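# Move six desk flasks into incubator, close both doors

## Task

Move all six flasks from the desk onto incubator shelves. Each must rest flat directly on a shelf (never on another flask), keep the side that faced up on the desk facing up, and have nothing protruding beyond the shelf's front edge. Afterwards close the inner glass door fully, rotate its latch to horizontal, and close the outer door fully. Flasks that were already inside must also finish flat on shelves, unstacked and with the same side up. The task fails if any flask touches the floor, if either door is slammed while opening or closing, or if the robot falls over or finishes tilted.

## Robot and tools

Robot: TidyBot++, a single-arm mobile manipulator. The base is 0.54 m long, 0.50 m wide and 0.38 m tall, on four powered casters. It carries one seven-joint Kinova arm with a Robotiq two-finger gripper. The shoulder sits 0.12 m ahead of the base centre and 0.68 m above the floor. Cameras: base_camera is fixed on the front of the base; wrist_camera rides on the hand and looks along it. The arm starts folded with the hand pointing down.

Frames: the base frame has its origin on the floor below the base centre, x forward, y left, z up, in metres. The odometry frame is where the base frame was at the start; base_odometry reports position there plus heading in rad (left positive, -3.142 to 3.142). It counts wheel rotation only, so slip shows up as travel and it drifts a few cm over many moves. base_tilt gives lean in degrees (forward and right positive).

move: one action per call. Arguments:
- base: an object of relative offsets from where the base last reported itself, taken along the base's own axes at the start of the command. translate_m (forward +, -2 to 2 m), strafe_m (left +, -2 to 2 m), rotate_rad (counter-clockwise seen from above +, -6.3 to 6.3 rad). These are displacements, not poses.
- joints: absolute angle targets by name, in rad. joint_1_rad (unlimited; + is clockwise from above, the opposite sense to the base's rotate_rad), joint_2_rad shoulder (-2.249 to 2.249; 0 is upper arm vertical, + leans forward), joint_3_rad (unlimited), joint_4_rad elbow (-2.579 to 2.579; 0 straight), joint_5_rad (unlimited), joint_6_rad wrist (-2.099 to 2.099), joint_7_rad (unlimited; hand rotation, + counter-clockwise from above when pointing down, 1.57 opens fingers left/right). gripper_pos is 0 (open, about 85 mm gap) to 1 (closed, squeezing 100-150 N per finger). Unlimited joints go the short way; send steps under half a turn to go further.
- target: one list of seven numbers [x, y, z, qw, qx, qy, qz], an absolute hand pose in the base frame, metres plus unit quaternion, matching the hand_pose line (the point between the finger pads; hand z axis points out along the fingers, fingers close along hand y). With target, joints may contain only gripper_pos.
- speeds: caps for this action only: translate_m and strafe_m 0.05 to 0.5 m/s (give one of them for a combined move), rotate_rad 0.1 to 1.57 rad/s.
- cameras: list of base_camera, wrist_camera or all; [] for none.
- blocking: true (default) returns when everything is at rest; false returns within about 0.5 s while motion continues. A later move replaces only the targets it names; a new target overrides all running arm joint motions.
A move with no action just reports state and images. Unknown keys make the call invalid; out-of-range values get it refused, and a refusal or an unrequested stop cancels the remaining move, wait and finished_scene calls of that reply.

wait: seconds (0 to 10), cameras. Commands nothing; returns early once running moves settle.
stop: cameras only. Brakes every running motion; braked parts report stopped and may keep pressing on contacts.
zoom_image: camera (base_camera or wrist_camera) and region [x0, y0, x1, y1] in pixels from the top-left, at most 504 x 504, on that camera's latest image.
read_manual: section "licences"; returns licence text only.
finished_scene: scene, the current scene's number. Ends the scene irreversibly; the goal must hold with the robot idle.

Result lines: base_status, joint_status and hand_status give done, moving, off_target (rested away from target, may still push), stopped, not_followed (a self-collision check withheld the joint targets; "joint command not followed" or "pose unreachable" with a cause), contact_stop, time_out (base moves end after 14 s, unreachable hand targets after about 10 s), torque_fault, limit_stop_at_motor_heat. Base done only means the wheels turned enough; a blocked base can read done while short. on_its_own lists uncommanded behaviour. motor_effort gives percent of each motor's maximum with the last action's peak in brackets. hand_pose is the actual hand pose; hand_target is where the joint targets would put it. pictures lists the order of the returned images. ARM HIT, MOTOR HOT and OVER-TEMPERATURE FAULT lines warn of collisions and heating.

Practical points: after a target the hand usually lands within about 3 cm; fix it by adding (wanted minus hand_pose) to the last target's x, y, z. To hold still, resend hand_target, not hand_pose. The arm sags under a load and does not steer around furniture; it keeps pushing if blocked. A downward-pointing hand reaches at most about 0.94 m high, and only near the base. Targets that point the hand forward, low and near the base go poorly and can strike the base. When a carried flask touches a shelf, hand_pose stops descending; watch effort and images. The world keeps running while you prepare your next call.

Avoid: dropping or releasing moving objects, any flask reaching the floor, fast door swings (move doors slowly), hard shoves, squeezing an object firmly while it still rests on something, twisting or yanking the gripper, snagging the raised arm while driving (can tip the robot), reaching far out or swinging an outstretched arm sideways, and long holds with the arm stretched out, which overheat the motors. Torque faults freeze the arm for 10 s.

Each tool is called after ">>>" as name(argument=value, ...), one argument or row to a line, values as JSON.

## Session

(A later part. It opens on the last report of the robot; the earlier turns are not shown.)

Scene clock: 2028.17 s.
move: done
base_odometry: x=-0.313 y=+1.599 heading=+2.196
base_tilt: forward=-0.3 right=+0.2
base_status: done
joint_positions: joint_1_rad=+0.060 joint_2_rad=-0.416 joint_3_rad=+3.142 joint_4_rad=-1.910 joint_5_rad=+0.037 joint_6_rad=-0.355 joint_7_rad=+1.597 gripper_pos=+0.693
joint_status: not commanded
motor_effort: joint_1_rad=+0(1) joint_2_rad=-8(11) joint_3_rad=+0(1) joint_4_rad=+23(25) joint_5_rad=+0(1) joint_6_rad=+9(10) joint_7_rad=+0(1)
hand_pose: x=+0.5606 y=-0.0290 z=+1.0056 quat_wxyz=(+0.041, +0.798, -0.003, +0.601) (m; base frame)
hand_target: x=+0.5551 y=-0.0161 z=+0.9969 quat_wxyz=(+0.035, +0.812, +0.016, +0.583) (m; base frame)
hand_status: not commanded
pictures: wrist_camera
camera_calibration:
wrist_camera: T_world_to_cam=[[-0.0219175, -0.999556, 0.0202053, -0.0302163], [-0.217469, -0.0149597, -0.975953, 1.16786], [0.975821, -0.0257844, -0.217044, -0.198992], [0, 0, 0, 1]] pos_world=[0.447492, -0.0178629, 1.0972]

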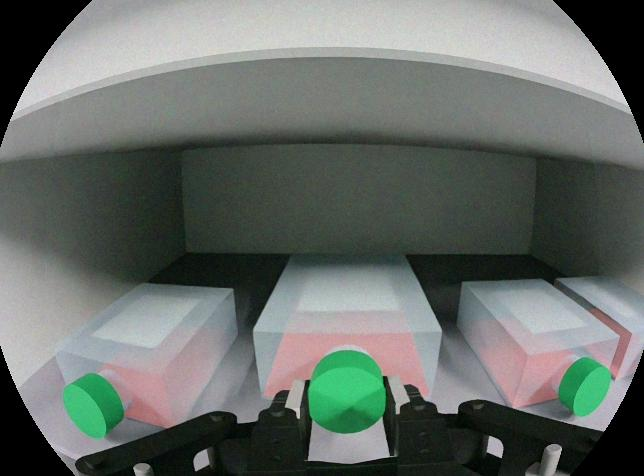

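>>> move(
  base={"translate_m":0.008},
  speeds={"translate_m":0.06},
  joints={"joint_2_rad":-0.42,"joint_4_rad":-1.95,"joint_6_rad":-0.36},
  cameras=[],
)

>>> move(
  joints={"joint_2_rad":-0.418,"joint_4_rad":-1.985,"joint_6_rad":-0.31},
  cameras=["wrist_camera"],
)

>>> move(
  joints={"joint_2_rad":-0.418,"joint_4_rad":-2.01,"joint_6_rad":-0.27},
  cameras=["wrist_camera"],
)

Scene clock: 2035.03 s.
move: done
base_odometry: x=-0.318 y=+1.605 heading=+2.195
base_tilt: forward=-0.4 right=+0.2
base_status: done
joint_positions: joint_1_rad=+0.060 joint_2_rad=-0.415 joint_3_rad=+3.142 joint_4_rad=-1.935 joint_5_rad=+0.037 joint_6_rad=-0.355 joint_7_rad=+1.597 gripper_pos=+0.693
joint_status: all done
motor_effort: joint_1_rad=+0(1) joint_2_rad=-8(13) joint_3_rad=+0(1) joint_4_rad=+23(25) joint_5_rad=+1(1) joint_6_rad=+9(10) joint_7_rad=+0(0)
hand_pose: x=+0.5592 y=-0.0289 z=+0.9895 quat_wxyz=(+0.041, +0.806, -0.003, +0.590) (m; base frame)
hand_target: x=+0.5568 y=-0.0162 z=+0.9811 quat_wxyz=(+0.035, +0.810, +0.016, +0.585) (m; base frame)
hand_status: not commanded
pictures: none
No camera images: "cameras" was empty.

Scene clock: 2035.70 s.
move: done
base_odometry: x=-0.318 y=+1.605 heading=+2.195
base_tilt: forward=-0.3 right=+0.2
base_status: not commanded
joint_positions: joint_1_rad=+0.060 joint_2_rad=-0.416 joint_3_rad=+3.142 joint_4_rad=-1.952 joint_5_rad=+0.037 joint_6_rad=-0.339 joint_7_rad=+1.597 gripper_pos=+0.693
joint_status: all done
motor_effort: joint_1_rad=+0(1) joint_2_rad=-7(9) joint_3_rad=-1(1) joint_4_rad=+21(24) joint_5_rad=+1(1) joint_6_rad=+8(10) joint_7_rad=+0(1)
hand_pose: x=+0.5591 y=-0.0287 z=+0.9843 quat_wxyz=(+0.041, +0.806, -0.003, +0.590) (m; base frame)
hand_target: x=+0.5591 y=-0.0163 z=+0.9737 quat_wxyz=(+0.035, +0.807, +0.016, +0.590) (m; base frame)
hand_status: not commanded
pictures: wrist_camera
camera_calibration:
wrist_camera: T_world_to_cam=[[-0.0208262, -0.999597, 0.0192964, -0.0292345], [-0.243372, -0.0136513, -0.969837, 1.15528], [0.969709, -0.0248942, -0.24299, -0.173162], [0, 0, 0, 1]] pos_world=[0.448472, -0.0177623, 1.07892]

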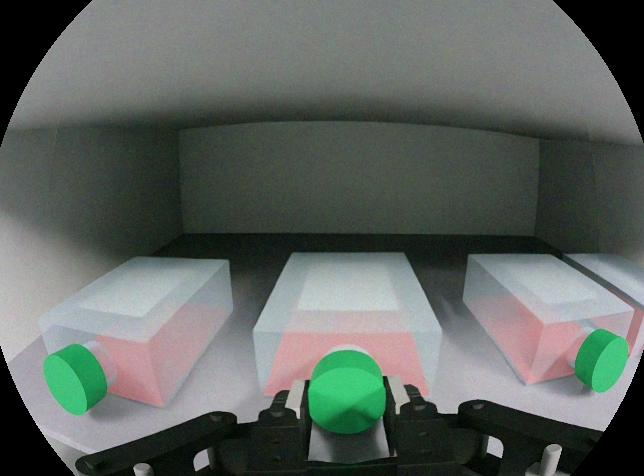

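Scene clock: 2036.30 s.
move: off_target
base_odometry: x=-0.318 y=+1.605 heading=+2.195
base_tilt: forward=-0.4 right=+0.3
base_status: not commanded
joint_positions: joint_1_rad=+0.060 joint_2_rad=-0.418 joint_3_rad=+3.142 joint_4_rad=-1.968 joint_5_rad=+0.037 joint_6_rad=-0.312 joint_7_rad=+1.597 gripper_pos=+0.693
joint_status: joint_4_rad off_target (ended at -1.968, target -2.010); the others done
motor_effort: joint_1_rad=-1(1) joint_2_rad=-5(7) joint_3_rad=-2(2) joint_4_rad=+19(22) joint_5_rad=+1(1) joint_6_rad=+6(8) joint_7_rad=+0(1)
hand_pose: x=+0.5596 y=-0.0285 z=+0.9835 quat_wxyz=(+0.041, +0.802, -0.003, +0.596) (m; base frame)
hand_target: x=+0.5604 y=-0.0163 z=+0.9703 quat_wxyz=(+0.036, +0.802, +0.016, +0.596) (m; base frame)
hand_status: not commanded
pictures: wrist_camera
camera_calibration:
wrist_camera: T_world_to_cam=[[-0.0200682, -0.999603, 0.0197961, -0.0298855], [-0.230348, -0.0146447, -0.972998, 1.15041], [0.972901, -0.0240863, -0.229963, -0.188396], [0, 0, 0, 1]] pos_world=[0.447685, -0.017564, 1.07661]

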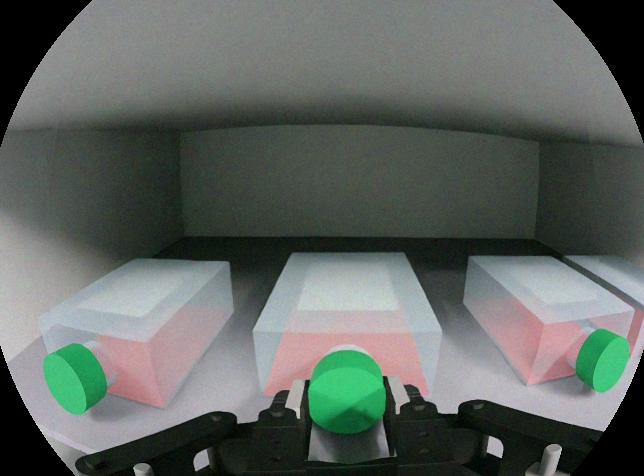

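>>> move(
  joints={"gripper_pos":0.5,"joint_4_rad":-1.98,"joint_6_rad":-0.33},
  cameras=[],
)

>>> move(
  base={"translate_m":-0.18},
  speeds={"translate_m":0.1},
  cameras=["wrist_camera"],
)

>>> move(
  base={"translate_m":-0.3},
  speeds={"translate_m":0.3},
  joints={"joint_1_rad":0,"joint_2_rad":-0.36,"joint_4_rad":-2.0,"joint_6_rad":-0.3,"gripper_pos":0.95},
  cameras=["wrist_camera","base_camera"],
)

Scene clock: 2042.40 s.
move: done
base_odometry: x=-0.318 y=+1.605 heading=+2.195
base_tilt: forward=-0.4 right=+0.2
base_status: not commanded
joint_positions: joint_1_rad=+0.060 joint_2_rad=-0.418 joint_3_rad=+3.142 joint_4_rad=-1.968 joint_5_rad=+0.037 joint_6_rad=-0.316 joint_7_rad=+1.597 gripper_pos=+0.500
joint_status: all done
motor_effort: joint_1_rad=+0(1) joint_2_rad=-7(8) joint_3_rad=+0(2) joint_4_rad=+22(23) joint_5_rad=+1(1) joint_6_rad=+8(9) joint_7_rad=+0(1)
hand_pose: x=+0.5593 y=-0.0284 z=+0.9829 quat_wxyz=(+0.041, +0.803, -0.003, +0.595) (m; base frame)
hand_target: x=+0.5576 y=-0.0162 z=+0.9708 quat_wxyz=(+0.035, +0.811, +0.016, +0.584) (m; base frame)
hand_status: not commanded
pictures: none
No camera images: "cameras" was empty.

Scene clock: 2044.77 s.
move: done
base_odometry: x=-0.212 y=+1.459 heading=+2.196
base_tilt: forward=-0.3 right=+0.3
base_status: done
joint_positions: joint_1_rad=+0.060 joint_2_rad=-0.419 joint_3_rad=+3.142 joint_4_rad=-1.968 joint_5_rad=+0.037 joint_6_rad=-0.316 joint_7_rad=+1.597 gripper_pos=+0.500
joint_status: not commanded
motor_effort: joint_1_rad=+0(1) joint_2_rad=-8(11) joint_3_rad=+0(1) joint_4_rad=+23(23) joint_5_rad=+0(1) joint_6_rad=+8(9) joint_7_rad=+0(1)
hand_pose: x=+0.5590 y=-0.0284 z=+0.9833 quat_wxyz=(+0.041, +0.803, -0.003, +0.595) (m; base frame)
hand_target: x=+0.5576 y=-0.0162 z=+0.9708 quat_wxyz=(+0.035, +0.811, +0.016, +0.584) (m; base frame)
hand_status: not commanded
pictures: wrist_camera
camera_calibration:
wrist_camera: T_world_to_cam=[[-0.0199488, -0.999606, 0.019723, -0.0297683], [-0.23254, -0.014547, -0.972478, 1.15074], [0.972382, -0.0239862, -0.232158, -0.185405], [0, 0, 0, 1]] pos_world=[0.447283, -0.0174639, 1.07661]

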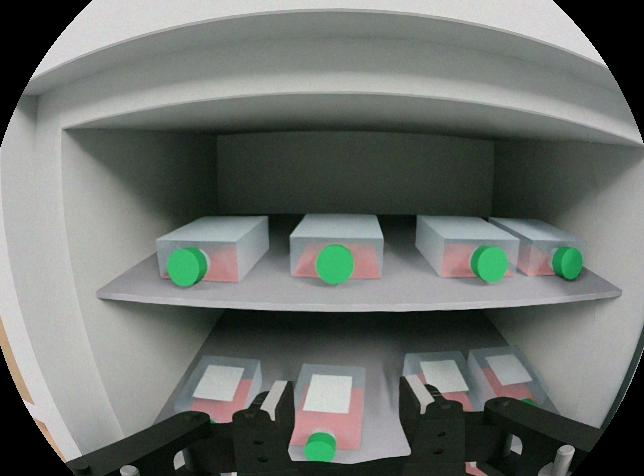

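Scene clock: 2046.67 s.
move: done
base_odometry: x=-0.037 y=+1.216 heading=+2.196
base_tilt: forward=-0.3 right=+0.1
base_status: done
joint_positions: joint_1_rad=+0.019 joint_2_rad=-0.363 joint_3_rad=+3.142 joint_4_rad=-1.976 joint_5_rad=+0.037 joint_6_rad=-0.316 joint_7_rad=+1.597 gripper_pos=+0.950
joint_status: all done
motor_effort: joint_1_rad=+0(2) joint_2_rad=-9(14) joint_3_rad=-1(2) joint_4_rad=+23(23) joint_5_rad=+1(1) joint_6_rad=+8(9) joint_7_rad=+0(1)
hand_pose: x=+0.5752 y=-0.0110 z=+0.9529 quat_wxyz=(+0.028, +0.822, +0.014, +0.569) (m; base frame)
hand_target: x=+0.5747 y=+0.0013 z=+0.9415 quat_wxyz=(+0.022, +0.824, +0.033, +0.565) (m; base frame)
hand_status: not commanded
pictures: base_camera, wrist_camera
camera_calibration:
wrist_camera: T_world_to_cam=[[0.0213603, -0.999625, 0.0171107, -0.0327491], [-0.294131, -0.0226404, -0.955497, 1.14443], [0.955526, 0.0153769, -0.294505, -0.138146], [0, 0, 0, 1]] pos_world=[0.469314, -0.0047022, 1.05337]

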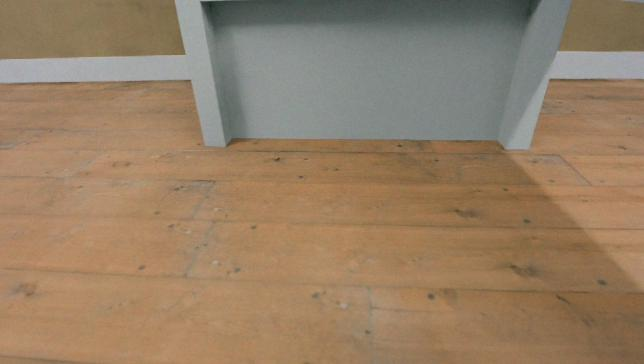

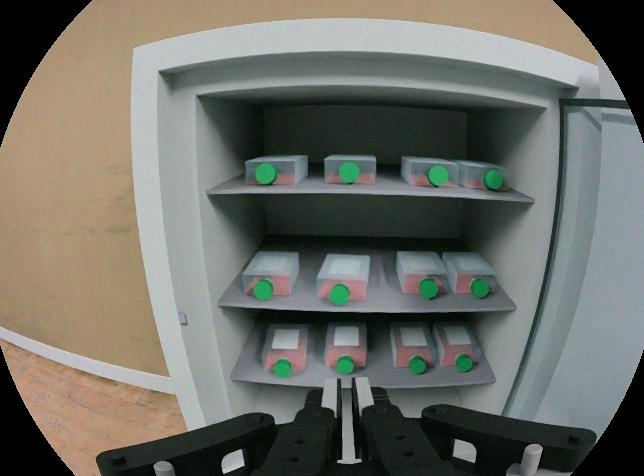

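>>> zoom_image(
  camera="wrist_camera",
  region=[220, 240, 400, 390],
)

Scaled by 2.800.

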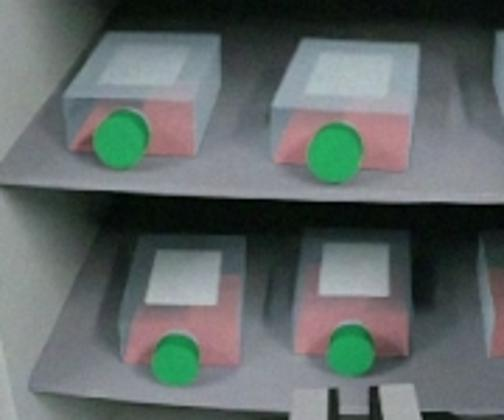

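>>> move(
  base={"translate_m":-0.25,"strafe_m":-0.4},
  joints={"joint_1_rad":0,"joint_2_rad":-0.35,"joint_4_rad":-2.53,"joint_6_rad":0.5,"joint_7_rad":1.57,"gripper_pos":0.95},
)

Scene clock: 2056.93 s.
move: done
base_odometry: x=+0.434 y=+1.248 heading=+2.196
base_tilt: forward=-0.3 right=+0.3
base_status: done
joint_positions: joint_1_rad=+0.016 joint_2_rad=-0.359 joint_3_rad=+3.142 joint_4_rad=-2.503 joint_5_rad=+0.037 joint_6_rad=+0.422 joint_7_rad=+1.597 gripper_pos=+0.950
joint_status: all done
motor_effort: joint_1_rad=+0(2) joint_2_rad=-7(11) joint_3_rad=+0(3) joint_4_rad=+20(23) joint_5_rad=+1(1) joint_6_rad=+9(10) joint_7_rad=+0(1)
hand_pose: x=+0.5430 y=-0.0010 z=+0.8586 quat_wxyz=(+0.019, +0.758, +0.021, +0.652) (m; base frame)
hand_target: x=+0.5420 y=+0.0013 z=+0.8632 quat_wxyz=(+0.000, +0.745, +0.000, +0.667) (m; base frame)
hand_status: not commanded
pictures: base_camera, wrist_camera
camera_calibration:
wrist_camera: T_world_to_cam=[[0.045654, -0.998766, 0.0195381, -0.0357075], [-0.090517, -0.023614, -0.995615, 0.968916], [0.994848, 0.0436853, -0.0914834, -0.331013], [0, 0, 0, 1]] pos_world=[0.418641, 0.001677, 0.935082]

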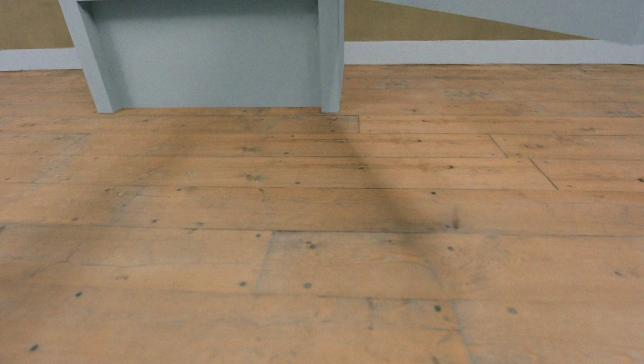

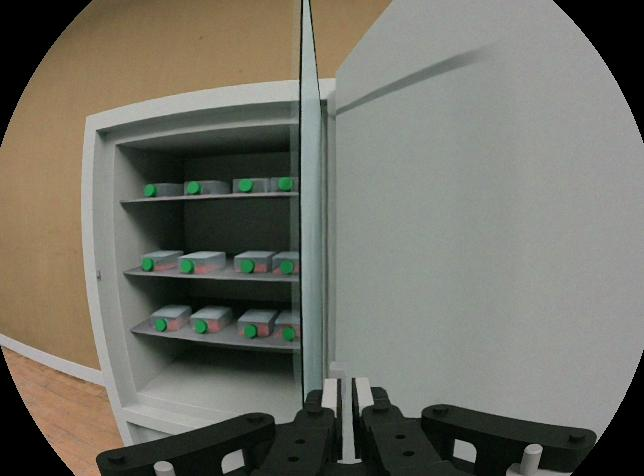

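>>> move(
  base={"strafe_m":-0.02},
  joints={"joint_2_rad":-0.35,"joint_4_rad":-2.45,"joint_6_rad":0.54},
  cameras=[],
)

>>> move(
  base={"translate_m":0.2},
  speeds={"translate_m":0.12},
  cameras=["wrist_camera"],
)

Scene clock: 2065.60 s.
move: done
base_odometry: x=+0.450 y=+1.259 heading=+2.195
base_tilt: forward=-0.4 right=+0.2
base_status: done
joint_positions: joint_1_rad=+0.016 joint_2_rad=-0.359 joint_3_rad=+3.143 joint_4_rad=-2.454 joint_5_rad=+0.037 joint_6_rad=+0.466 joint_7_rad=+1.597 gripper_pos=+0.950
joint_status: all done
motor_effort: joint_1_rad=+0(1) joint_2_rad=-8(8) joint_3_rad=+0(2) joint_4_rad=+20(22) joint_5_rad=+0(1) joint_6_rad=+8(10) joint_7_rad=+0(0)
hand_pose: x=+0.5540 y=-0.0010 z=+0.9005 quat_wxyz=(+0.020, +0.727, +0.021, +0.686) (m; base frame)
hand_target: x=+0.5574 y=+0.0013 z=+0.9217 quat_wxyz=(+0.000, +0.703, +0.000, +0.711) (m; base frame)
hand_status: not commanded
pictures: none
No camera images: "cameras" was empty.

Scene clock: 2069.97 s.
move: time_out
base_odometry: x=+0.348 y=+1.401 heading=+2.185
base_tilt: forward=-0.3 right=+0.2
base_status: translate_m time_out (by the wheels' count: +0.175 of +0.200)
joint_positions: joint_1_rad=+0.012 joint_2_rad=-0.350 joint_3_rad=+3.142 joint_4_rad=-2.451 joint_5_rad=+0.036 joint_6_rad=+0.470 joint_7_rad=+1.597 gripper_pos=+0.950
joint_status: not commanded
motor_effort: joint_1_rad=+0(4) joint_2_rad=-8(24) joint_3_rad=+0(4) joint_4_rad=+19(24) joint_5_rad=+0(2) joint_6_rad=+9(10) joint_7_rad=+0(1)
hand_pose: x=+0.5565 y=+0.0011 z=+0.8995 quat_wxyz=(+0.018, +0.728, +0.022, +0.685) (m; base frame)
hand_target: x=+0.5574 y=+0.0013 z=+0.9217 quat_wxyz=(+0.000, +0.703, +0.000, +0.711) (m; base frame)
hand_status: not commanded
pictures: wrist_camera
camera_calibration:
wrist_camera: T_world_to_cam=[[0.0490985, -0.998509, 0.023848, -0.040834], [0.000224393, -0.0238658, -0.999715, 0.964121], [0.998794, 0.0490898, -0.000947715, -0.424462], [0, 0, 0, 1]] pos_world=[0.425739, 0.00307315, 0.964418]

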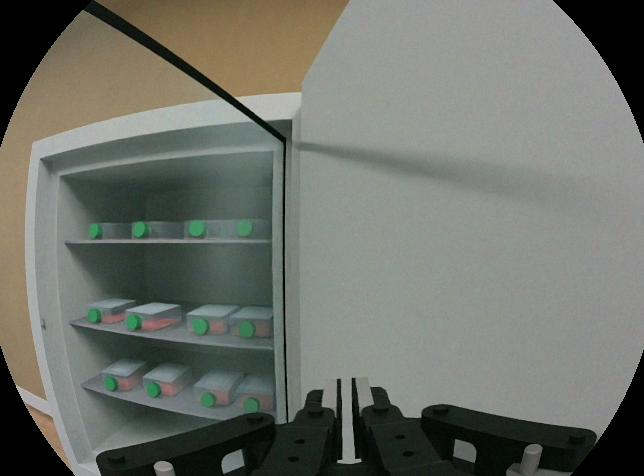

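>>> move(
  base={"translate_m":-0.02},
  speeds={"translate_m":0.1},
  cameras=["base_camera"],
)

>>> move(
  base={"strafe_m":0.2},
  speeds={"strafe_m":0.1},
  cameras=["wrist_camera"],
)

Scene clock: 2074.80 s.
move: done
base_odometry: x=+0.360 y=+1.385 heading=+2.184
base_tilt: forward=-0.4 right=+0.2
base_status: done
joint_positions: joint_1_rad=+0.012 joint_2_rad=-0.354 joint_3_rad=+3.142 joint_4_rad=-2.451 joint_5_rad=+0.036 joint_6_rad=+0.471 joint_7_rad=+1.597 gripper_pos=+0.950
joint_status: not commanded
motor_effort: joint_1_rad=+0(1) joint_2_rad=-8(10) joint_3_rad=+0(1) joint_4_rad=+21(22) joint_5_rad=+0(1) joint_6_rad=+9(9) joint_7_rad=+0(1)
hand_pose: x=+0.5556 y=+0.0011 z=+0.9013 quat_wxyz=(+0.018, +0.726, +0.022, +0.687) (m; base frame)
hand_target: x=+0.5574 y=+0.0013 z=+0.9217 quat_wxyz=(+0.000, +0.703, +0.000, +0.711) (m; base frame)
hand_status: not commanded
pictures: base_camera

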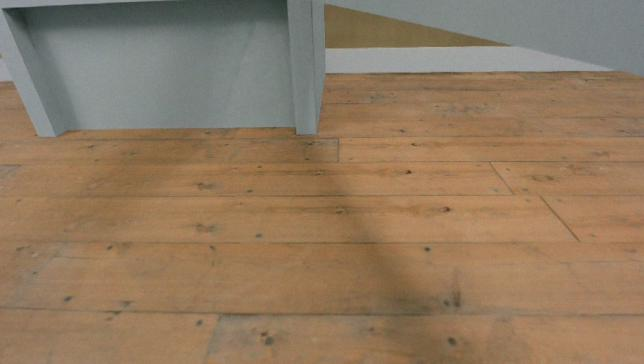

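Scene clock: 2077.37 s.
move: done
base_odometry: x=+0.196 y=+1.270 heading=+2.184
base_tilt: forward=-0.3 right=+0.2
base_status: done
joint_positions: joint_1_rad=+0.012 joint_2_rad=-0.354 joint_3_rad=+3.143 joint_4_rad=-2.451 joint_5_rad=+0.035 joint_6_rad=+0.471 joint_7_rad=+1.597 gripper_pos=+0.950
joint_status: not commanded
motor_effort: joint_1_rad=+0(3) joint_2_rad=-8(8) joint_3_rad=+0(4) joint_4_rad=+21(21) joint_5_rad=+0(2) joint_6_rad=+9(10) joint_7_rad=+0(1)
hand_pose: x=+0.5557 y=+0.0002 z=+0.9013 quat_wxyz=(+0.019, +0.726, +0.021, +0.687) (m; base frame)
hand_target: x=+0.5574 y=+0.0013 z=+0.9217 quat_wxyz=(+0.000, +0.703, +0.000, +0.711) (m; base frame)
hand_status: not commanded
pictures: wrist_camera
camera_calibration:
wrist_camera: T_world_to_cam=[[0.0470877, -0.998631, 0.0227648, -0.0396049], [0.00442192, -0.0225815, -0.999735, 0.963533], [0.998881, 0.0471759, 0.00335256, -0.427513], [0, 0, 0, 1]] pos_world=[0.424639, 0.00237568, 0.965612]

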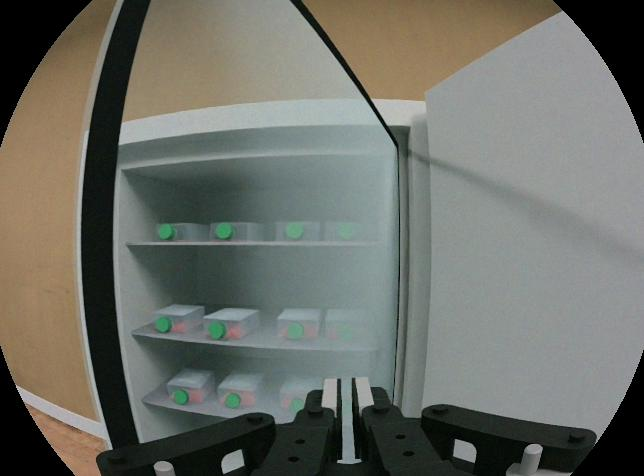

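>>> move(
  base={"strafe_m":0.18,"translate_m":0.1},
  speeds={"strafe_m":0.1},
  cameras=["wrist_camera"],
)

>>> move(
  base={"strafe_m":0.1,"translate_m":0.1},
  speeds={"strafe_m":0.08},
  cameras=["wrist_camera"],
)

Scene clock: 2084.17 s.
move: done
base_odometry: x=-0.009 y=+1.248 heading=+2.184
base_tilt: forward=-0.3 right=+0.1
base_status: done
joint_positions: joint_1_rad=+0.013 joint_2_rad=-0.354 joint_3_rad=+3.143 joint_4_rad=-2.451 joint_5_rad=+0.035 joint_6_rad=+0.471 joint_7_rad=+1.597 gripper_pos=+0.950
joint_status: not commanded
motor_effort: joint_1_rad=+0(2) joint_2_rad=-8(10) joint_3_rad=+0(3) joint_4_rad=+20(22) joint_5_rad=+0(1) joint_6_rad=+8(9) joint_7_rad=+0(1)
hand_pose: x=+0.5557 y=-0.0001 z=+0.9014 quat_wxyz=(+0.019, +0.726, +0.021, +0.687) (m; base frame)
hand_target: x=+0.5574 y=+0.0013 z=+0.9217 quat_wxyz=(+0.000, +0.703, +0.000, +0.711) (m; base frame)
hand_status: not commanded
pictures: wrist_camera
camera_calibration:
wrist_camera: T_world_to_cam=[[0.0463812, -0.998675, 0.0222826, -0.0391399], [0.00468296, -0.022089, -0.999745, 0.963522], [0.998913, 0.0464737, 0.00365225, -0.4278], [0, 0, 0, 1]] pos_world=[0.424638, 0.00207664, 0.965711]

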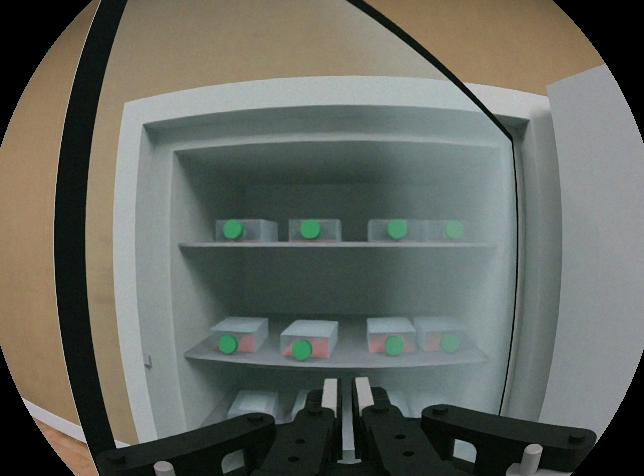

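Scene clock: 2086.50 s.
move: done
base_odometry: x=-0.148 y=+1.272 heading=+2.185
base_tilt: forward=-0.3 right=+0.2
base_status: done
joint_positions: joint_1_rad=+0.013 joint_2_rad=-0.354 joint_3_rad=+3.144 joint_4_rad=-2.451 joint_5_rad=+0.034 joint_6_rad=+0.471 joint_7_rad=+1.597 gripper_pos=+0.950
joint_status: not commanded
motor_effort: joint_1_rad=-1(3) joint_2_rad=-8(9) joint_3_rad=-1(3) joint_4_rad=+20(22) joint_5_rad=+1(1) joint_6_rad=+9(10) joint_7_rad=+0(1)
hand_pose: x=+0.5558 y=-0.0004 z=+0.9012 quat_wxyz=(+0.019, +0.726, +0.020, +0.687) (m; base frame)
hand_target: x=+0.5574 y=+0.0013 z=+0.9217 quat_wxyz=(+0.000, +0.703, +0.000, +0.711) (m; base frame)
hand_status: not commanded
pictures: wrist_camera
camera_calibration:
wrist_camera: T_world_to_cam=[[0.0456917, -0.998721, 0.0216634, -0.03845], [0.00413942, -0.0214966, -0.99976, 0.963661], [0.998947, 0.0457705, 0.00315191, -0.427418], [0, 0, 0, 1]] pos_world=[0.424736, 0.00187769, 0.96561]

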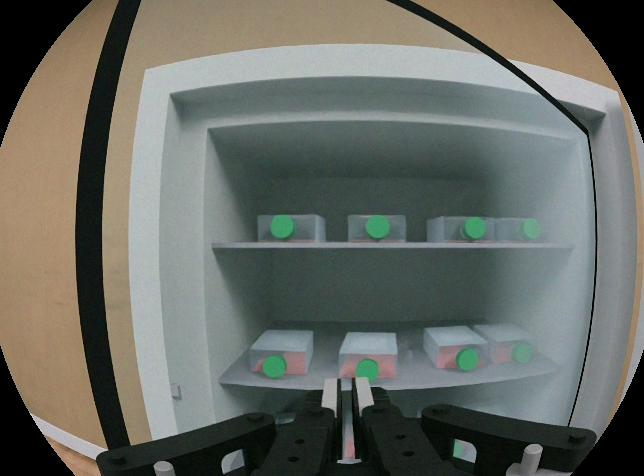

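>>> move(
  base={"strafe_m":0.06,"translate_m":0.1},
  speeds={"translate_m":0.08},
  cameras=["wrist_camera"],
)

>>> move(
  base={"translate_m":0.08},
  speeds={"translate_m":0.05},
  cameras=["wrist_camera"],
)

Scene clock: 2092.20 s.
move: done
base_odometry: x=-0.255 y=+1.318 heading=+2.185
base_tilt: forward=-0.4 right=+0.2
base_status: done
joint_positions: joint_1_rad=+0.013 joint_2_rad=-0.353 joint_3_rad=+3.144 joint_4_rad=-2.451 joint_5_rad=+0.034 joint_6_rad=+0.471 joint_7_rad=+1.597 gripper_pos=+0.950
joint_status: not commanded
motor_effort: joint_1_rad=+0(3) joint_2_rad=-8(10) joint_3_rad=+0(3) joint_4_rad=+21(24) joint_5_rad=+0(2) joint_6_rad=+9(10) joint_7_rad=+0(1)
hand_pose: x=+0.5560 y=-0.0005 z=+0.9009 quat_wxyz=(+0.019, +0.726, +0.020, +0.687) (m; base frame)
hand_target: x=+0.5574 y=+0.0013 z=+0.9217 quat_wxyz=(+0.000, +0.703, +0.000, +0.711) (m; base frame)
hand_status: not commanded
pictures: wrist_camera
camera_calibration:
wrist_camera: T_world_to_cam=[[0.0455025, -0.998732, 0.0215417, -0.0383565], [0.0036301, -0.0213986, -0.999764, 0.963678], [0.998958, 0.04557, 0.00265181, -0.427133], [0, 0, 0, 1]] pos_world=[0.424935, 0.00177792, 0.96541]

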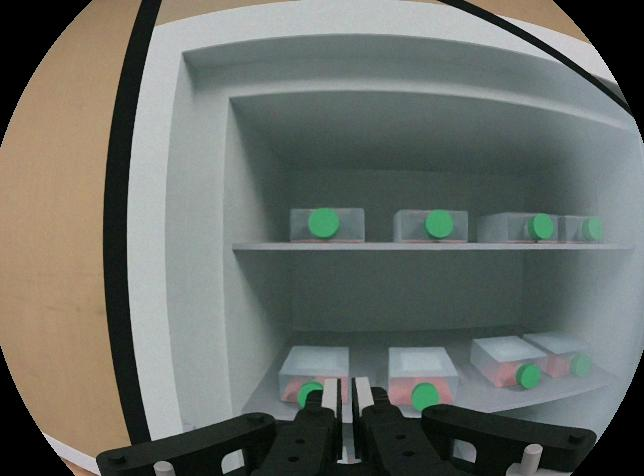

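Scene clock: 2094.33 s.
move: done
base_odometry: x=-0.301 y=+1.384 heading=+2.185
base_tilt: forward=-0.3 right=+0.2
base_status: done
joint_positions: joint_1_rad=+0.013 joint_2_rad=-0.353 joint_3_rad=+3.144 joint_4_rad=-2.451 joint_5_rad=+0.034 joint_6_rad=+0.471 joint_7_rad=+1.597 gripper_pos=+0.950
joint_status: not commanded
motor_effort: joint_1_rad=+0(1) joint_2_rad=-8(11) joint_3_rad=+0(1) joint_4_rad=+20(22) joint_5_rad=+0(1) joint_6_rad=+9(10) joint_7_rad=+0(1)
hand_pose: x=+0.5560 y=-0.0005 z=+0.9009 quat_wxyz=(+0.019, +0.726, +0.020, +0.687) (m; base frame)
hand_target: x=+0.5574 y=+0.0013 z=+0.9217 quat_wxyz=(+0.000, +0.703, +0.000, +0.711) (m; base frame)
hand_status: not commanded
pictures: wrist_camera
camera_calibration:
wrist_camera: T_world_to_cam=[[0.0456044, -0.998727, 0.0215366, -0.0383974], [0.00353216, -0.0213977, -0.999765, 0.96362], [0.998953, 0.0456698, 0.00255183, -0.427135], [0, 0, 0, 1]] pos_world=[0.425035, 0.00177786, 0.96531]

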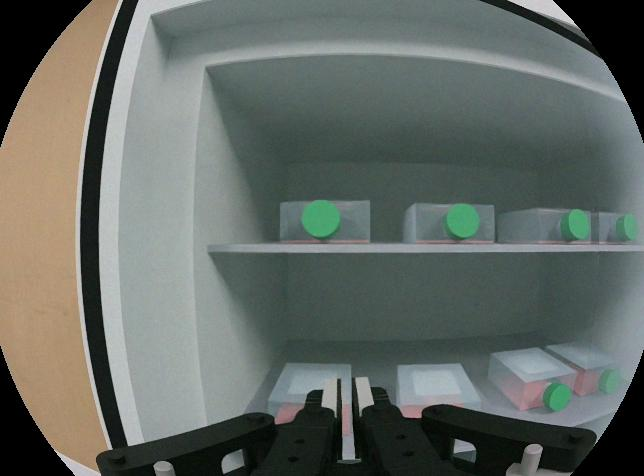

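>>> move(
  base={"translate_m":0.06},
  speeds={"translate_m":0.05},
  cameras=["wrist_camera"],
)

>>> move(
  base={"translate_m":0.05},
  speeds={"translate_m":0.05},
  cameras=["wrist_camera"],
)

Scene clock: 2100.63 s.
move: done
base_odometry: x=-0.336 y=+1.433 heading=+2.185
base_tilt: forward=-0.3 right=+0.2
base_status: done
joint_positions: joint_1_rad=+0.013 joint_2_rad=-0.352 joint_3_rad=+3.144 joint_4_rad=-2.451 joint_5_rad=+0.034 joint_6_rad=+0.471 joint_7_rad=+1.597 gripper_pos=+0.950
joint_status: not commanded
motor_effort: joint_1_rad=+0(1) joint_2_rad=-7(10) joint_3_rad=+0(1) joint_4_rad=+21(23) joint_5_rad=+1(1) joint_6_rad=+9(9) joint_7_rad=+0(1)
hand_pose: x=+0.5561 y=-0.0005 z=+0.9007 quat_wxyz=(+0.019, +0.727, +0.020, +0.686) (m; base frame)
hand_target: x=+0.5574 y=+0.0013 z=+0.9217 quat_wxyz=(+0.000, +0.703, +0.000, +0.711) (m; base frame)
hand_status: not commanded
pictures: wrist_camera
camera_calibration:
wrist_camera: T_world_to_cam=[[0.0456125, -0.99873, 0.0214185, -0.0382891], [0.00312721, -0.0212979, -0.999768, 0.963695], [0.998954, 0.0456689, 0.00215179, -0.426848], [0, 0, 0, 1]] pos_world=[0.425135, 0.00177796, 0.965211]

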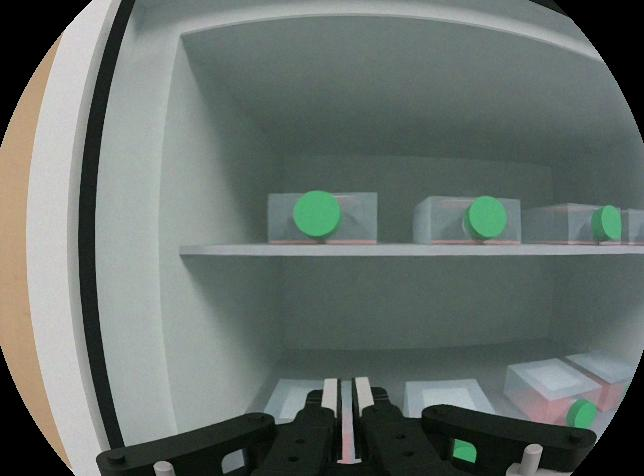

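Scene clock: 2102.27 s.
move: done
base_odometry: x=-0.365 y=+1.473 heading=+2.185
base_tilt: forward=-0.3 right=+0.2
base_status: done
joint_positions: joint_1_rad=+0.013 joint_2_rad=-0.358 joint_3_rad=+3.144 joint_4_rad=-2.454 joint_5_rad=+0.034 joint_6_rad=+0.472 joint_7_rad=+1.597 gripper_pos=+0.950
joint_status: not commanded
motor_effort: joint_1_rad=+0(1) joint_2_rad=-6(9) joint_3_rad=+0(1) joint_4_rad=+22(29) joint_5_rad=+0(1) joint_6_rad=+10(11) joint_7_rad=+0(1)
hand_pose: x=+0.5544 y=-0.0004 z=+0.9018 quat_wxyz=(+0.019, +0.725, +0.020, +0.688) (m; base frame)
hand_target: x=+0.5574 y=+0.0013 z=+0.9217 quat_wxyz=(+0.000, +0.703, +0.000, +0.711) (m; base frame)
hand_status: not commanded
pictures: wrist_camera
camera_calibration:
wrist_camera: T_world_to_cam=[[0.0455357, -0.998727, 0.0216825, -0.0383358], [0.00673487, -0.0213976, -0.999748, 0.962856], [0.99894, 0.0456703, 0.00575194, -0.428331], [0, 0, 0, 1]] pos_world=[0.423138, 0.00187786, 0.965908]

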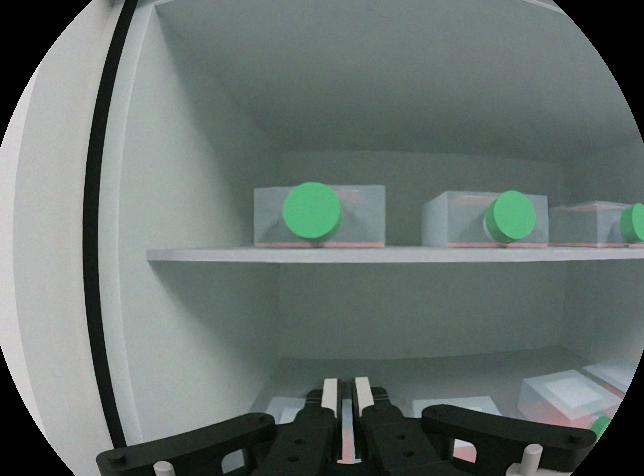

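>>> move(
  base={"translate_m":0.04},
  speeds={"translate_m":0.05},
  cameras=["wrist_camera"],
)

Scene clock: 2111.60 s.
move: done
base_odometry: x=-0.387 y=+1.505 heading=+2.185
base_tilt: forward=-0.4 right=+0.2
base_status: done
joint_positions: joint_1_rad=+0.013 joint_2_rad=-0.467 joint_3_rad=+3.144 joint_4_rad=-2.533 joint_5_rad=+0.034 joint_6_rad=+0.472 joint_7_rad=+1.597 gripper_pos=+0.950
joint_status: not commanded
motor_effort: joint_1_rad=-3(4) joint_2_rad=+18(22) joint_3_rad=-2(3) joint_4_rad=+39(43) joint_5_rad=+2(3) joint_6_rad=+11(13) joint_7_rad=+0(1)
hand_pose: x=+0.5174 y=+0.0001 z=+0.9005 quat_wxyz=(+0.019, +0.715, +0.020, +0.698) (m; base frame)
hand_target: x=+0.5574 y=+0.0013 z=+0.9217 quat_wxyz=(+0.000, +0.703, +0.000, +0.711) (m; base frame)
hand_status: not commanded
pictures: wrist_camera
camera_calibration:
wrist_camera: T_world_to_cam=[[0.0447898, -0.998734, 0.0228861, -0.0368316], [0.0356473, -0.0212967, -0.999137, 0.946206], [0.99836, 0.045567, 0.0346483, -0.417231], [0, 0, 0, 1]] pos_world=[0.384467, 0.00237803, 0.960689]

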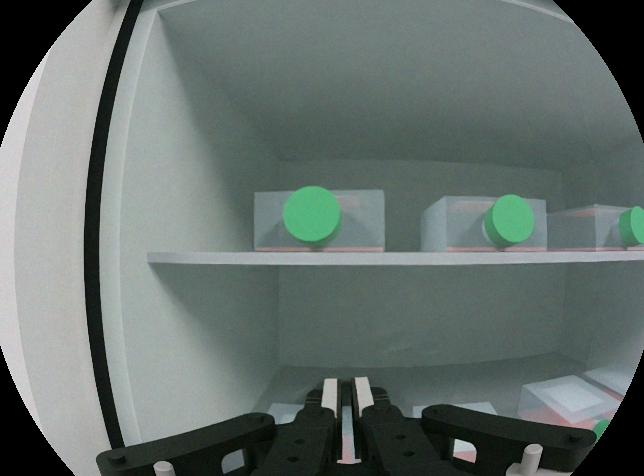

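>>> move(
  base={"translate_m":-0.33,"rotate_rad":0.012},
  cameras=[],
)

>>> move(
  joints={"joint_1_rad":0.0,"joint_2_rad":0.437,"joint_3_rad":3.1416,"joint_4_rad":-2.44,"joint_5_rad":0,"joint_6_rad":1.385,"joint_7_rad":1.53,"gripper_pos":0.5},
  cameras=["wrist_camera"],
)

Scene clock: 2119.07 s.
move: done
base_odometry: x=-0.197 y=+1.235 heading=+2.198
base_tilt: forward=-0.2 right=+0.2
base_status: done
joint_positions: joint_1_rad=+0.006 joint_2_rad=-0.352 joint_3_rad=+3.144 joint_4_rad=-2.445 joint_5_rad=+0.031 joint_6_rad=+0.475 joint_7_rad=+1.597 gripper_pos=+0.950
joint_status: not commanded
motor_effort: joint_1_rad=+0(5) joint_2_rad=-8(20) joint_3_rad=-1(5) joint_4_rad=+21(38) joint_5_rad=+0(3) joint_6_rad=+9(12) joint_7_rad=+0(1)
hand_pose: x=+0.5574 y=+0.0017 z=+0.9053 quat_wxyz=(+0.016, +0.723, +0.021, +0.690) (m; base frame)
hand_target: x=+0.5574 y=+0.0013 z=+0.9217 quat_wxyz=(+0.000, +0.703, +0.000, +0.711) (m; base frame)
hand_status: not commanded
pictures: none
No camera images: "cameras" was empty.

Scene clock: 2121.50 s.
move: done
base_odometry: x=-0.197 y=+1.235 heading=+2.198
base_tilt: forward=-0.3 right=+0.2
base_status: not commanded
joint_positions: joint_1_rad=+0.006 joint_2_rad=+0.426 joint_3_rad=+3.144 joint_4_rad=-2.445 joint_5_rad=+0.031 joint_6_rad=+1.307 joint_7_rad=+1.594 gripper_pos=+0.500
joint_status: all done
motor_effort: joint_1_rad=+0(1) joint_2_rad=-27(29) joint_3_rad=-2(2) joint_4_rad=+10(21) joint_5_rad=+0(1) joint_6_rad=+9(10) joint_7_rad=+0(1)
hand_pose: x=+0.6881 y=+0.0058 z=+0.7643 quat_wxyz=(+0.004, +0.704, +0.019, +0.710) (m; base frame)
hand_target: x=+0.6896 y=+0.0014 z=+0.7841 quat_wxyz=(-0.015, +0.679, -0.014, +0.734) (m; base frame)
hand_status: not commanded
pictures: wrist_camera
camera_calibration:
wrist_camera: T_world_to_cam=[[0.0646303, -0.997908, 0.00146146, -0.0329798], [0.0667846, 0.00286411, -0.997763, 0.781623], [0.995672, 0.0645834, 0.06683, -0.606032], [0, 0, 0, 1]] pos_world=[0.55334, 0.00399011, 0.820424]

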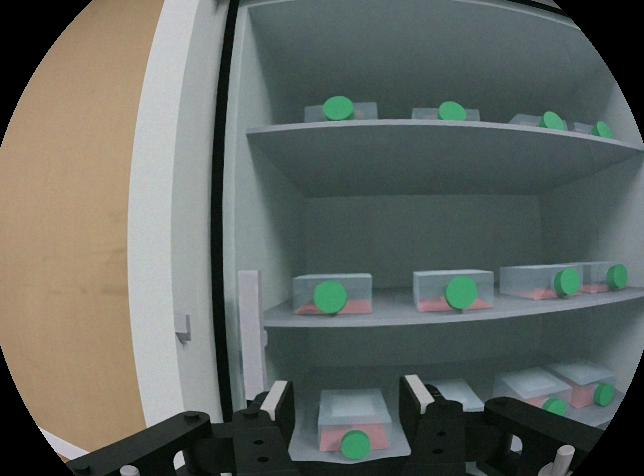

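>>> move(
  base={"translate_m":0.07,"strafe_m":0.06},
  joints={"joint_2_rad":0.447},
  speeds={"translate_m":0.08},
  cameras=["wrist_camera"],
)

Scene clock: 2128.77 s.
move: done
base_odometry: x=-0.287 y=+1.256 heading=+2.199
base_tilt: forward=-0.4 right=+0.2
base_status: done
joint_positions: joint_1_rad=+0.006 joint_2_rad=+0.434 joint_3_rad=+3.144 joint_4_rad=-2.445 joint_5_rad=+0.031 joint_6_rad=+1.310 joint_7_rad=+1.594 gripper_pos=+0.500
joint_status: all done
motor_effort: joint_1_rad=+0(2) joint_2_rad=-27(28) joint_3_rad=-1(2) joint_4_rad=+10(11) joint_5_rad=+0(1) joint_6_rad=+9(10) joint_7_rad=+0(1)
hand_pose: x=+0.6888 y=+0.0058 z=+0.7604 quat_wxyz=(+0.004, +0.706, +0.019, +0.708) (m; base frame)
hand_target: x=+0.6906 y=+0.0014 z=+0.7784 quat_wxyz=(-0.015, +0.682, -0.014, +0.731) (m; base frame)
hand_status: not commanded
pictures: wrist_camera
camera_calibration:
wrist_camera: T_world_to_cam=[[0.0647473, -0.997901, 0.000924481, -0.0326653], [0.0614624, 0.00306323, -0.998105, 0.781595], [0.996007, 0.0646814, 0.0615317, -0.602665], [0, 0, 0, 1]] pos_world=[0.554335, 0.00399025, 0.817227]

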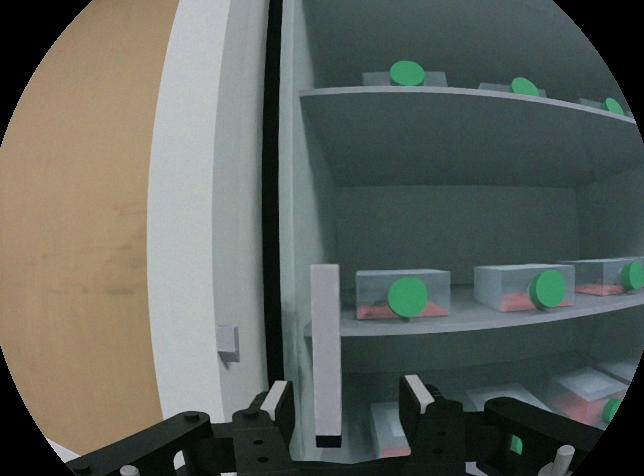

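>>> move(
  base={"translate_m":0.055,"strafe_m":0.009},
  speeds={"translate_m":0.06},
  cameras=["wrist_camera"],
)

Scene clock: 2132.90 s.
move: done
base_odometry: x=-0.327 y=+1.295 heading=+2.199
base_tilt: forward=-0.3 right=+0.2
base_status: done
joint_positions: joint_1_rad=+0.006 joint_2_rad=+0.437 joint_3_rad=+3.144 joint_4_rad=-2.445 joint_5_rad=+0.031 joint_6_rad=+1.311 joint_7_rad=+1.594 gripper_pos=+0.500
joint_status: not commanded
motor_effort: joint_1_rad=+0(1) joint_2_rad=-27(29) joint_3_rad=-1(2) joint_4_rad=+10(12) joint_5_rad=+0(1) joint_6_rad=+9(10) joint_7_rad=+0(1)
hand_pose: x=+0.6891 y=+0.0058 z=+0.7589 quat_wxyz=(+0.004, +0.707, +0.019, +0.707) (m; base frame)
hand_target: x=+0.6906 y=+0.0014 z=+0.7784 quat_wxyz=(-0.015, +0.682, -0.014, +0.731) (m; base frame)
hand_status: not commanded
pictures: wrist_camera
camera_calibration:
wrist_camera: T_world_to_cam=[[0.0647554, -0.997901, 0.00068209, -0.0324965], [0.0592529, 0.0031627, -0.998238, 0.781708], [0.99614, 0.0646817, 0.0593334, -0.601267], [0, 0, 0, 1]] pos_world=[0.554732, 0.00399035, 0.816028]

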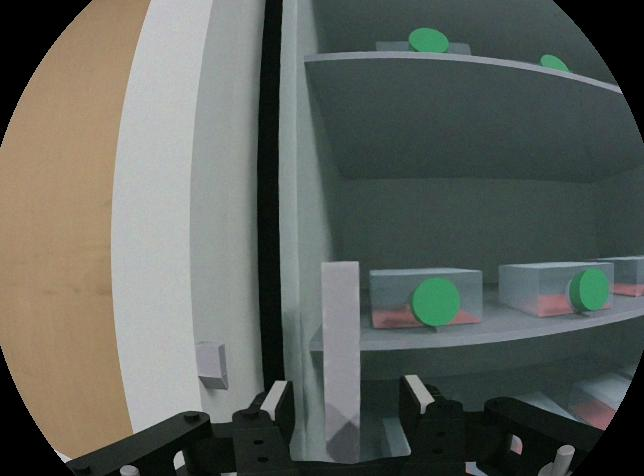

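>>> move(
  base={"translate_m":0.026,"strafe_m":0.003},
  speeds={"translate_m":0.05},
  cameras=["wrist_camera"],
)

Scene clock: 2136.03 s.
move: done
base_odometry: x=-0.344 y=+1.315 heading=+2.199
base_tilt: forward=-0.3 right=+0.2
base_status: done
joint_positions: joint_1_rad=+0.006 joint_2_rad=+0.439 joint_3_rad=+3.144 joint_4_rad=-2.445 joint_5_rad=+0.031 joint_6_rad=+1.311 joint_7_rad=+1.594 gripper_pos=+0.500
joint_status: not commanded
motor_effort: joint_1_rad=+0(1) joint_2_rad=-27(29) joint_3_rad=-1(2) joint_4_rad=+10(11) joint_5_rad=+0(1) joint_6_rad=+9(9) joint_7_rad=+0(1)
hand_pose: x=+0.6893 y=+0.0058 z=+0.7582 quat_wxyz=(+0.004, +0.707, +0.019, +0.707) (m; base frame)
hand_target: x=+0.6906 y=+0.0014 z=+0.7784 quat_wxyz=(-0.015, +0.682, -0.014, +0.731) (m; base frame)
hand_status: not commanded
pictures: wrist_camera
camera_calibration:
wrist_camera: T_world_to_cam=[[0.0647579, -0.997901, 0.000517966, -0.0323765], [0.0582423, 0.00326141, -0.998297, 0.781706], [0.9962, 0.0646778, 0.0583312, -0.600645], [0, 0, 0, 1]] pos_world=[0.554931, 0.00399046, 0.815428]

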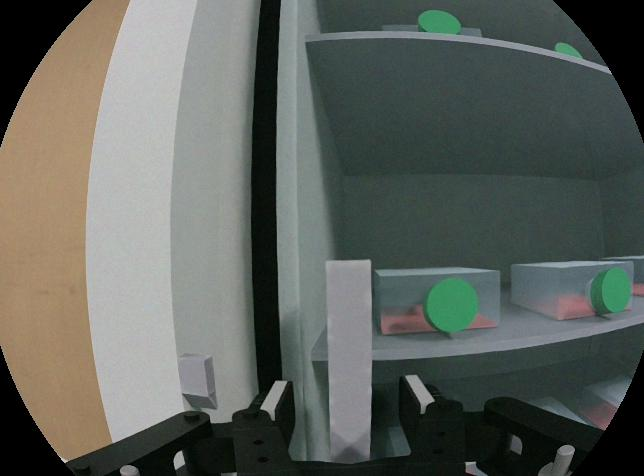

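>>> move(
  base={"translate_m":0.008},
  speeds={"translate_m":0.05},
  cameras=[],
)

>>> move(
  joints={"gripper_pos":0.95},
  cameras=["wrist_camera"],
)

>>> move(
  joints={"joint_7_rad":0.75},
  cameras=["wrist_camera"],
)

>>> move(
  joints={"joint_7_rad":0.15},
  cameras=["wrist_camera"],
)

>>> move(
  joints={"joint_7_rad":-0.03},
  cameras=["wrist_camera"],
)

Scene clock: 2141.87 s.
move: done
base_odometry: x=-0.349 y=+1.321 heading=+2.200
base_tilt: forward=-0.4 right=+0.3
base_status: done
joint_positions: joint_1_rad=+0.006 joint_2_rad=+0.441 joint_3_rad=+3.144 joint_4_rad=-2.444 joint_5_rad=+0.031 joint_6_rad=+1.312 joint_7_rad=+1.594 gripper_pos=+0.500
joint_status: not commanded
motor_effort: joint_1_rad=+0(1) joint_2_rad=-27(29) joint_3_rad=-1(2) joint_4_rad=+10(12) joint_5_rad=+0(1) joint_6_rad=+9(9) joint_7_rad=+0(1)
hand_pose: x=+0.6895 y=+0.0058 z=+0.7570 quat_wxyz=(+0.004, +0.708, +0.019, +0.706) (m; base frame)
hand_target: x=+0.6906 y=+0.0014 z=+0.7784 quat_wxyz=(-0.015, +0.682, -0.014, +0.731) (m; base frame)
hand_status: not commanded
pictures: none
No camera images: "cameras" was empty.

Scene clock: 2142.67 s.
move: off_target
base_odometry: x=-0.349 y=+1.321 heading=+2.200
base_tilt: forward=-0.3 right=+0.2
base_status: not commanded
joint_positions: joint_1_rad=+0.006 joint_2_rad=+0.441 joint_3_rad=+3.145 joint_4_rad=-2.445 joint_5_rad=+0.027 joint_6_rad=+1.313 joint_7_rad=+1.587 gripper_pos=+0.845
joint_status: gripper_pos off_target (ended at +0.845, target +0.950)
motor_effort: joint_1_rad=-1(3) joint_2_rad=-27(27) joint_3_rad=-2(4) joint_4_rad=+11(16) joint_5_rad=+1(4) joint_6_rad=+9(10) joint_7_rad=+1(1)
hand_pose: x=+0.6893 y=+0.0042 z=+0.7571 quat_wxyz=(+0.003, +0.708, +0.015, +0.706) (m; base frame)
hand_target: x=+0.6906 y=+0.0014 z=+0.7784 quat_wxyz=(-0.015, +0.682, -0.014, +0.731) (m; base frame)
hand_status: not commanded
pictures: wrist_camera
camera_calibration:
wrist_camera: T_world_to_cam=[[0.0600976, -0.998171, -0.00661223, -0.0253796], [0.056628, 0.0100228, -0.998345, 0.781706], [0.996585, 0.0596237, 0.0571268, -0.59991], [0, 0, 0, 1]] pos_world=[0.55512, 0.00260073, 0.814515]

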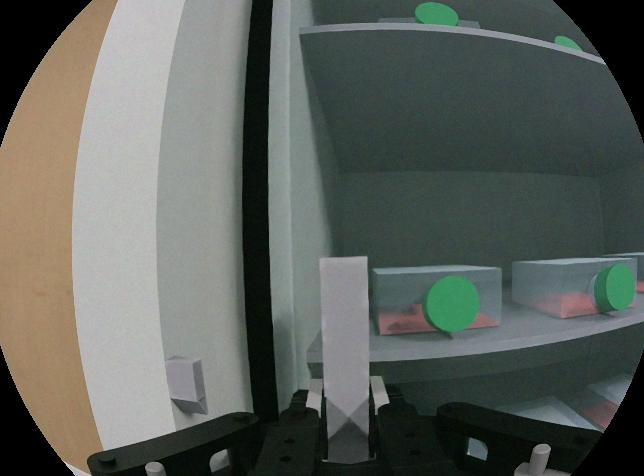

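Scene clock: 2144.17 s.
move: done
base_odometry: x=-0.349 y=+1.321 heading=+2.200
base_tilt: forward=-0.3 right=+0.3
base_status: not commanded
joint_positions: joint_1_rad=+0.006 joint_2_rad=+0.441 joint_3_rad=+3.145 joint_4_rad=-2.445 joint_5_rad=+0.027 joint_6_rad=+1.314 joint_7_rad=+0.815 gripper_pos=+0.845
joint_status: all done
motor_effort: joint_1_rad=+3(3) joint_2_rad=-27(27) joint_3_rad=+1(2) joint_4_rad=+11(12) joint_5_rad=-1(2) joint_6_rad=+9(9) joint_7_rad=+0(1)
hand_pose: x=+0.6893 y=+0.0043 z=+0.7574 quat_wxyz=(-0.263, +0.661, -0.253, +0.655) (m; base frame)
hand_target: x=+0.6906 y=+0.0014 z=+0.7784 quat_wxyz=(-0.292, +0.626, -0.272, +0.670) (m; base frame)
hand_status: not commanded
pictures: wrist_camera
camera_calibration:
wrist_camera: T_world_to_cam=[[0.053883, -0.710545, -0.701586, 0.504091], [0.0466202, 0.70363, -0.709035, 0.566796], [0.997458, 0.00549685, 0.0710395, -0.610836], [0, 0, 0, 1]] pos_world=[0.555697, -0.0372776, 0.798935]

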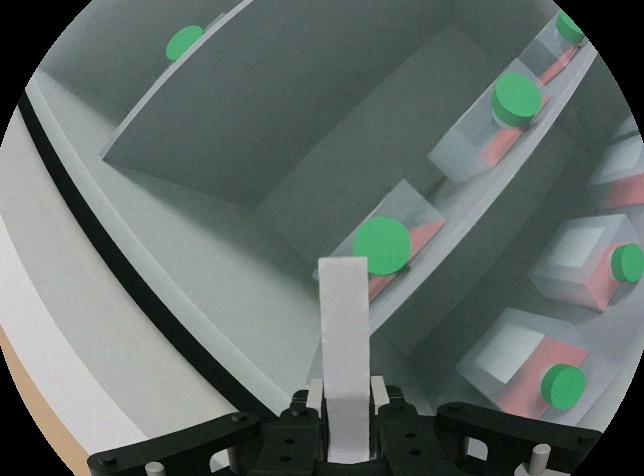

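Scene clock: 2145.50 s.
move: done
base_odometry: x=-0.349 y=+1.321 heading=+2.200
base_tilt: forward=-0.3 right=+0.2
base_status: not commanded
joint_positions: joint_1_rad=+0.006 joint_2_rad=+0.441 joint_3_rad=+3.145 joint_4_rad=-2.445 joint_5_rad=+0.027 joint_6_rad=+1.316 joint_7_rad=+0.213 gripper_pos=+0.845
joint_status: all done
motor_effort: joint_1_rad=+3(3) joint_2_rad=-28(28) joint_3_rad=+1(2) joint_4_rad=+11(12) joint_5_rad=-2(2) joint_6_rad=+8(9) joint_7_rad=+0(1)
hand_pose: x=+0.6893 y=+0.0045 z=+0.7580 quat_wxyz=(-0.446, +0.556, -0.437, +0.548) (m; base frame)
hand_target: x=+0.6906 y=+0.0014 z=+0.7784 quat_wxyz=(-0.477, +0.517, -0.445, +0.554) (m; base frame)
hand_status: not commanded
pictures: wrist_camera
camera_calibration:
wrist_camera: T_world_to_cam=[[0.0467108, -0.187896, -0.981078, 0.719129], [0.0430956, 0.981614, -0.185947, 0.171821], [0.997978, -0.0335943, 0.0539495, -0.598084], [0, 0, 0, 1]] pos_world=[0.555879, -0.053633, 0.769737]

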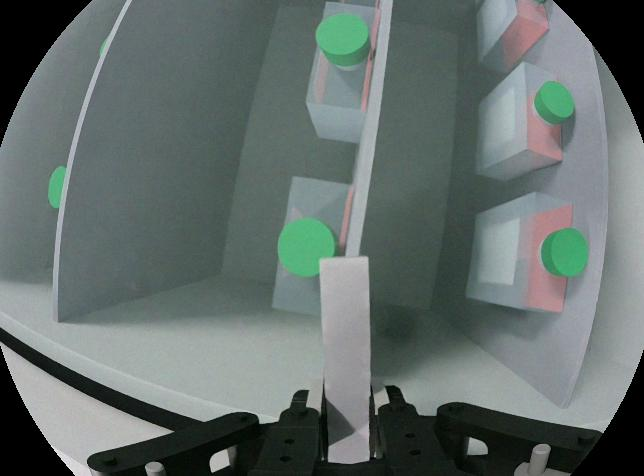

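Scene clock: 2146.43 s.
move: done
base_odometry: x=-0.349 y=+1.321 heading=+2.200
base_tilt: forward=-0.3 right=+0.1
base_status: not commanded
joint_positions: joint_1_rad=+0.006 joint_2_rad=+0.441 joint_3_rad=+3.145 joint_4_rad=-2.445 joint_5_rad=+0.027 joint_6_rad=+1.317 joint_7_rad=+0.013 gripper_pos=+0.845
joint_status: all done
motor_effort: joint_1_rad=+3(3) joint_2_rad=-28(28) joint_3_rad=+1(2) joint_4_rad=+12(14) joint_5_rad=-2(2) joint_6_rad=+8(9) joint_7_rad=+0(1)
hand_pose: x=+0.6893 y=+0.0045 z=+0.7582 quat_wxyz=(-0.499, +0.509, -0.490, +0.501) (m; base frame)
hand_target: x=+0.6906 y=+0.0014 z=+0.7784 quat_wxyz=(-0.525, +0.475, -0.490, +0.509) (m; base frame)
hand_status: not commanded
pictures: wrist_camera
camera_calibration:
wrist_camera: T_world_to_cam=[[0.0440246, 0.0112042, -0.998968, 0.733874], [0.0427985, 0.998998, 0.0130906, 0.021041], [0.998113, -0.0433307, 0.0435009, -0.590196], [0, 0, 0, 1]] pos_world=[0.555873, -0.0548159, 0.758515]

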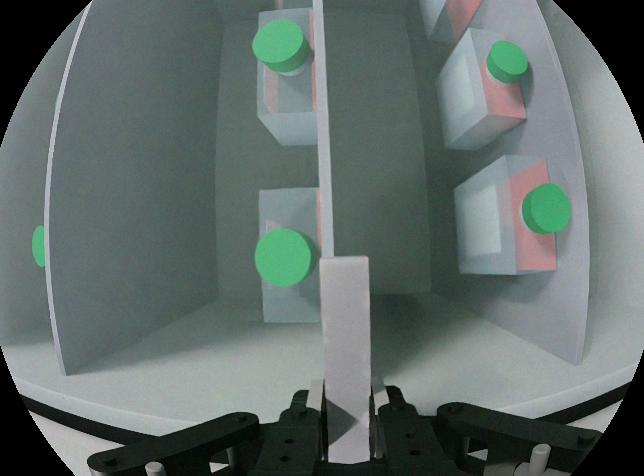

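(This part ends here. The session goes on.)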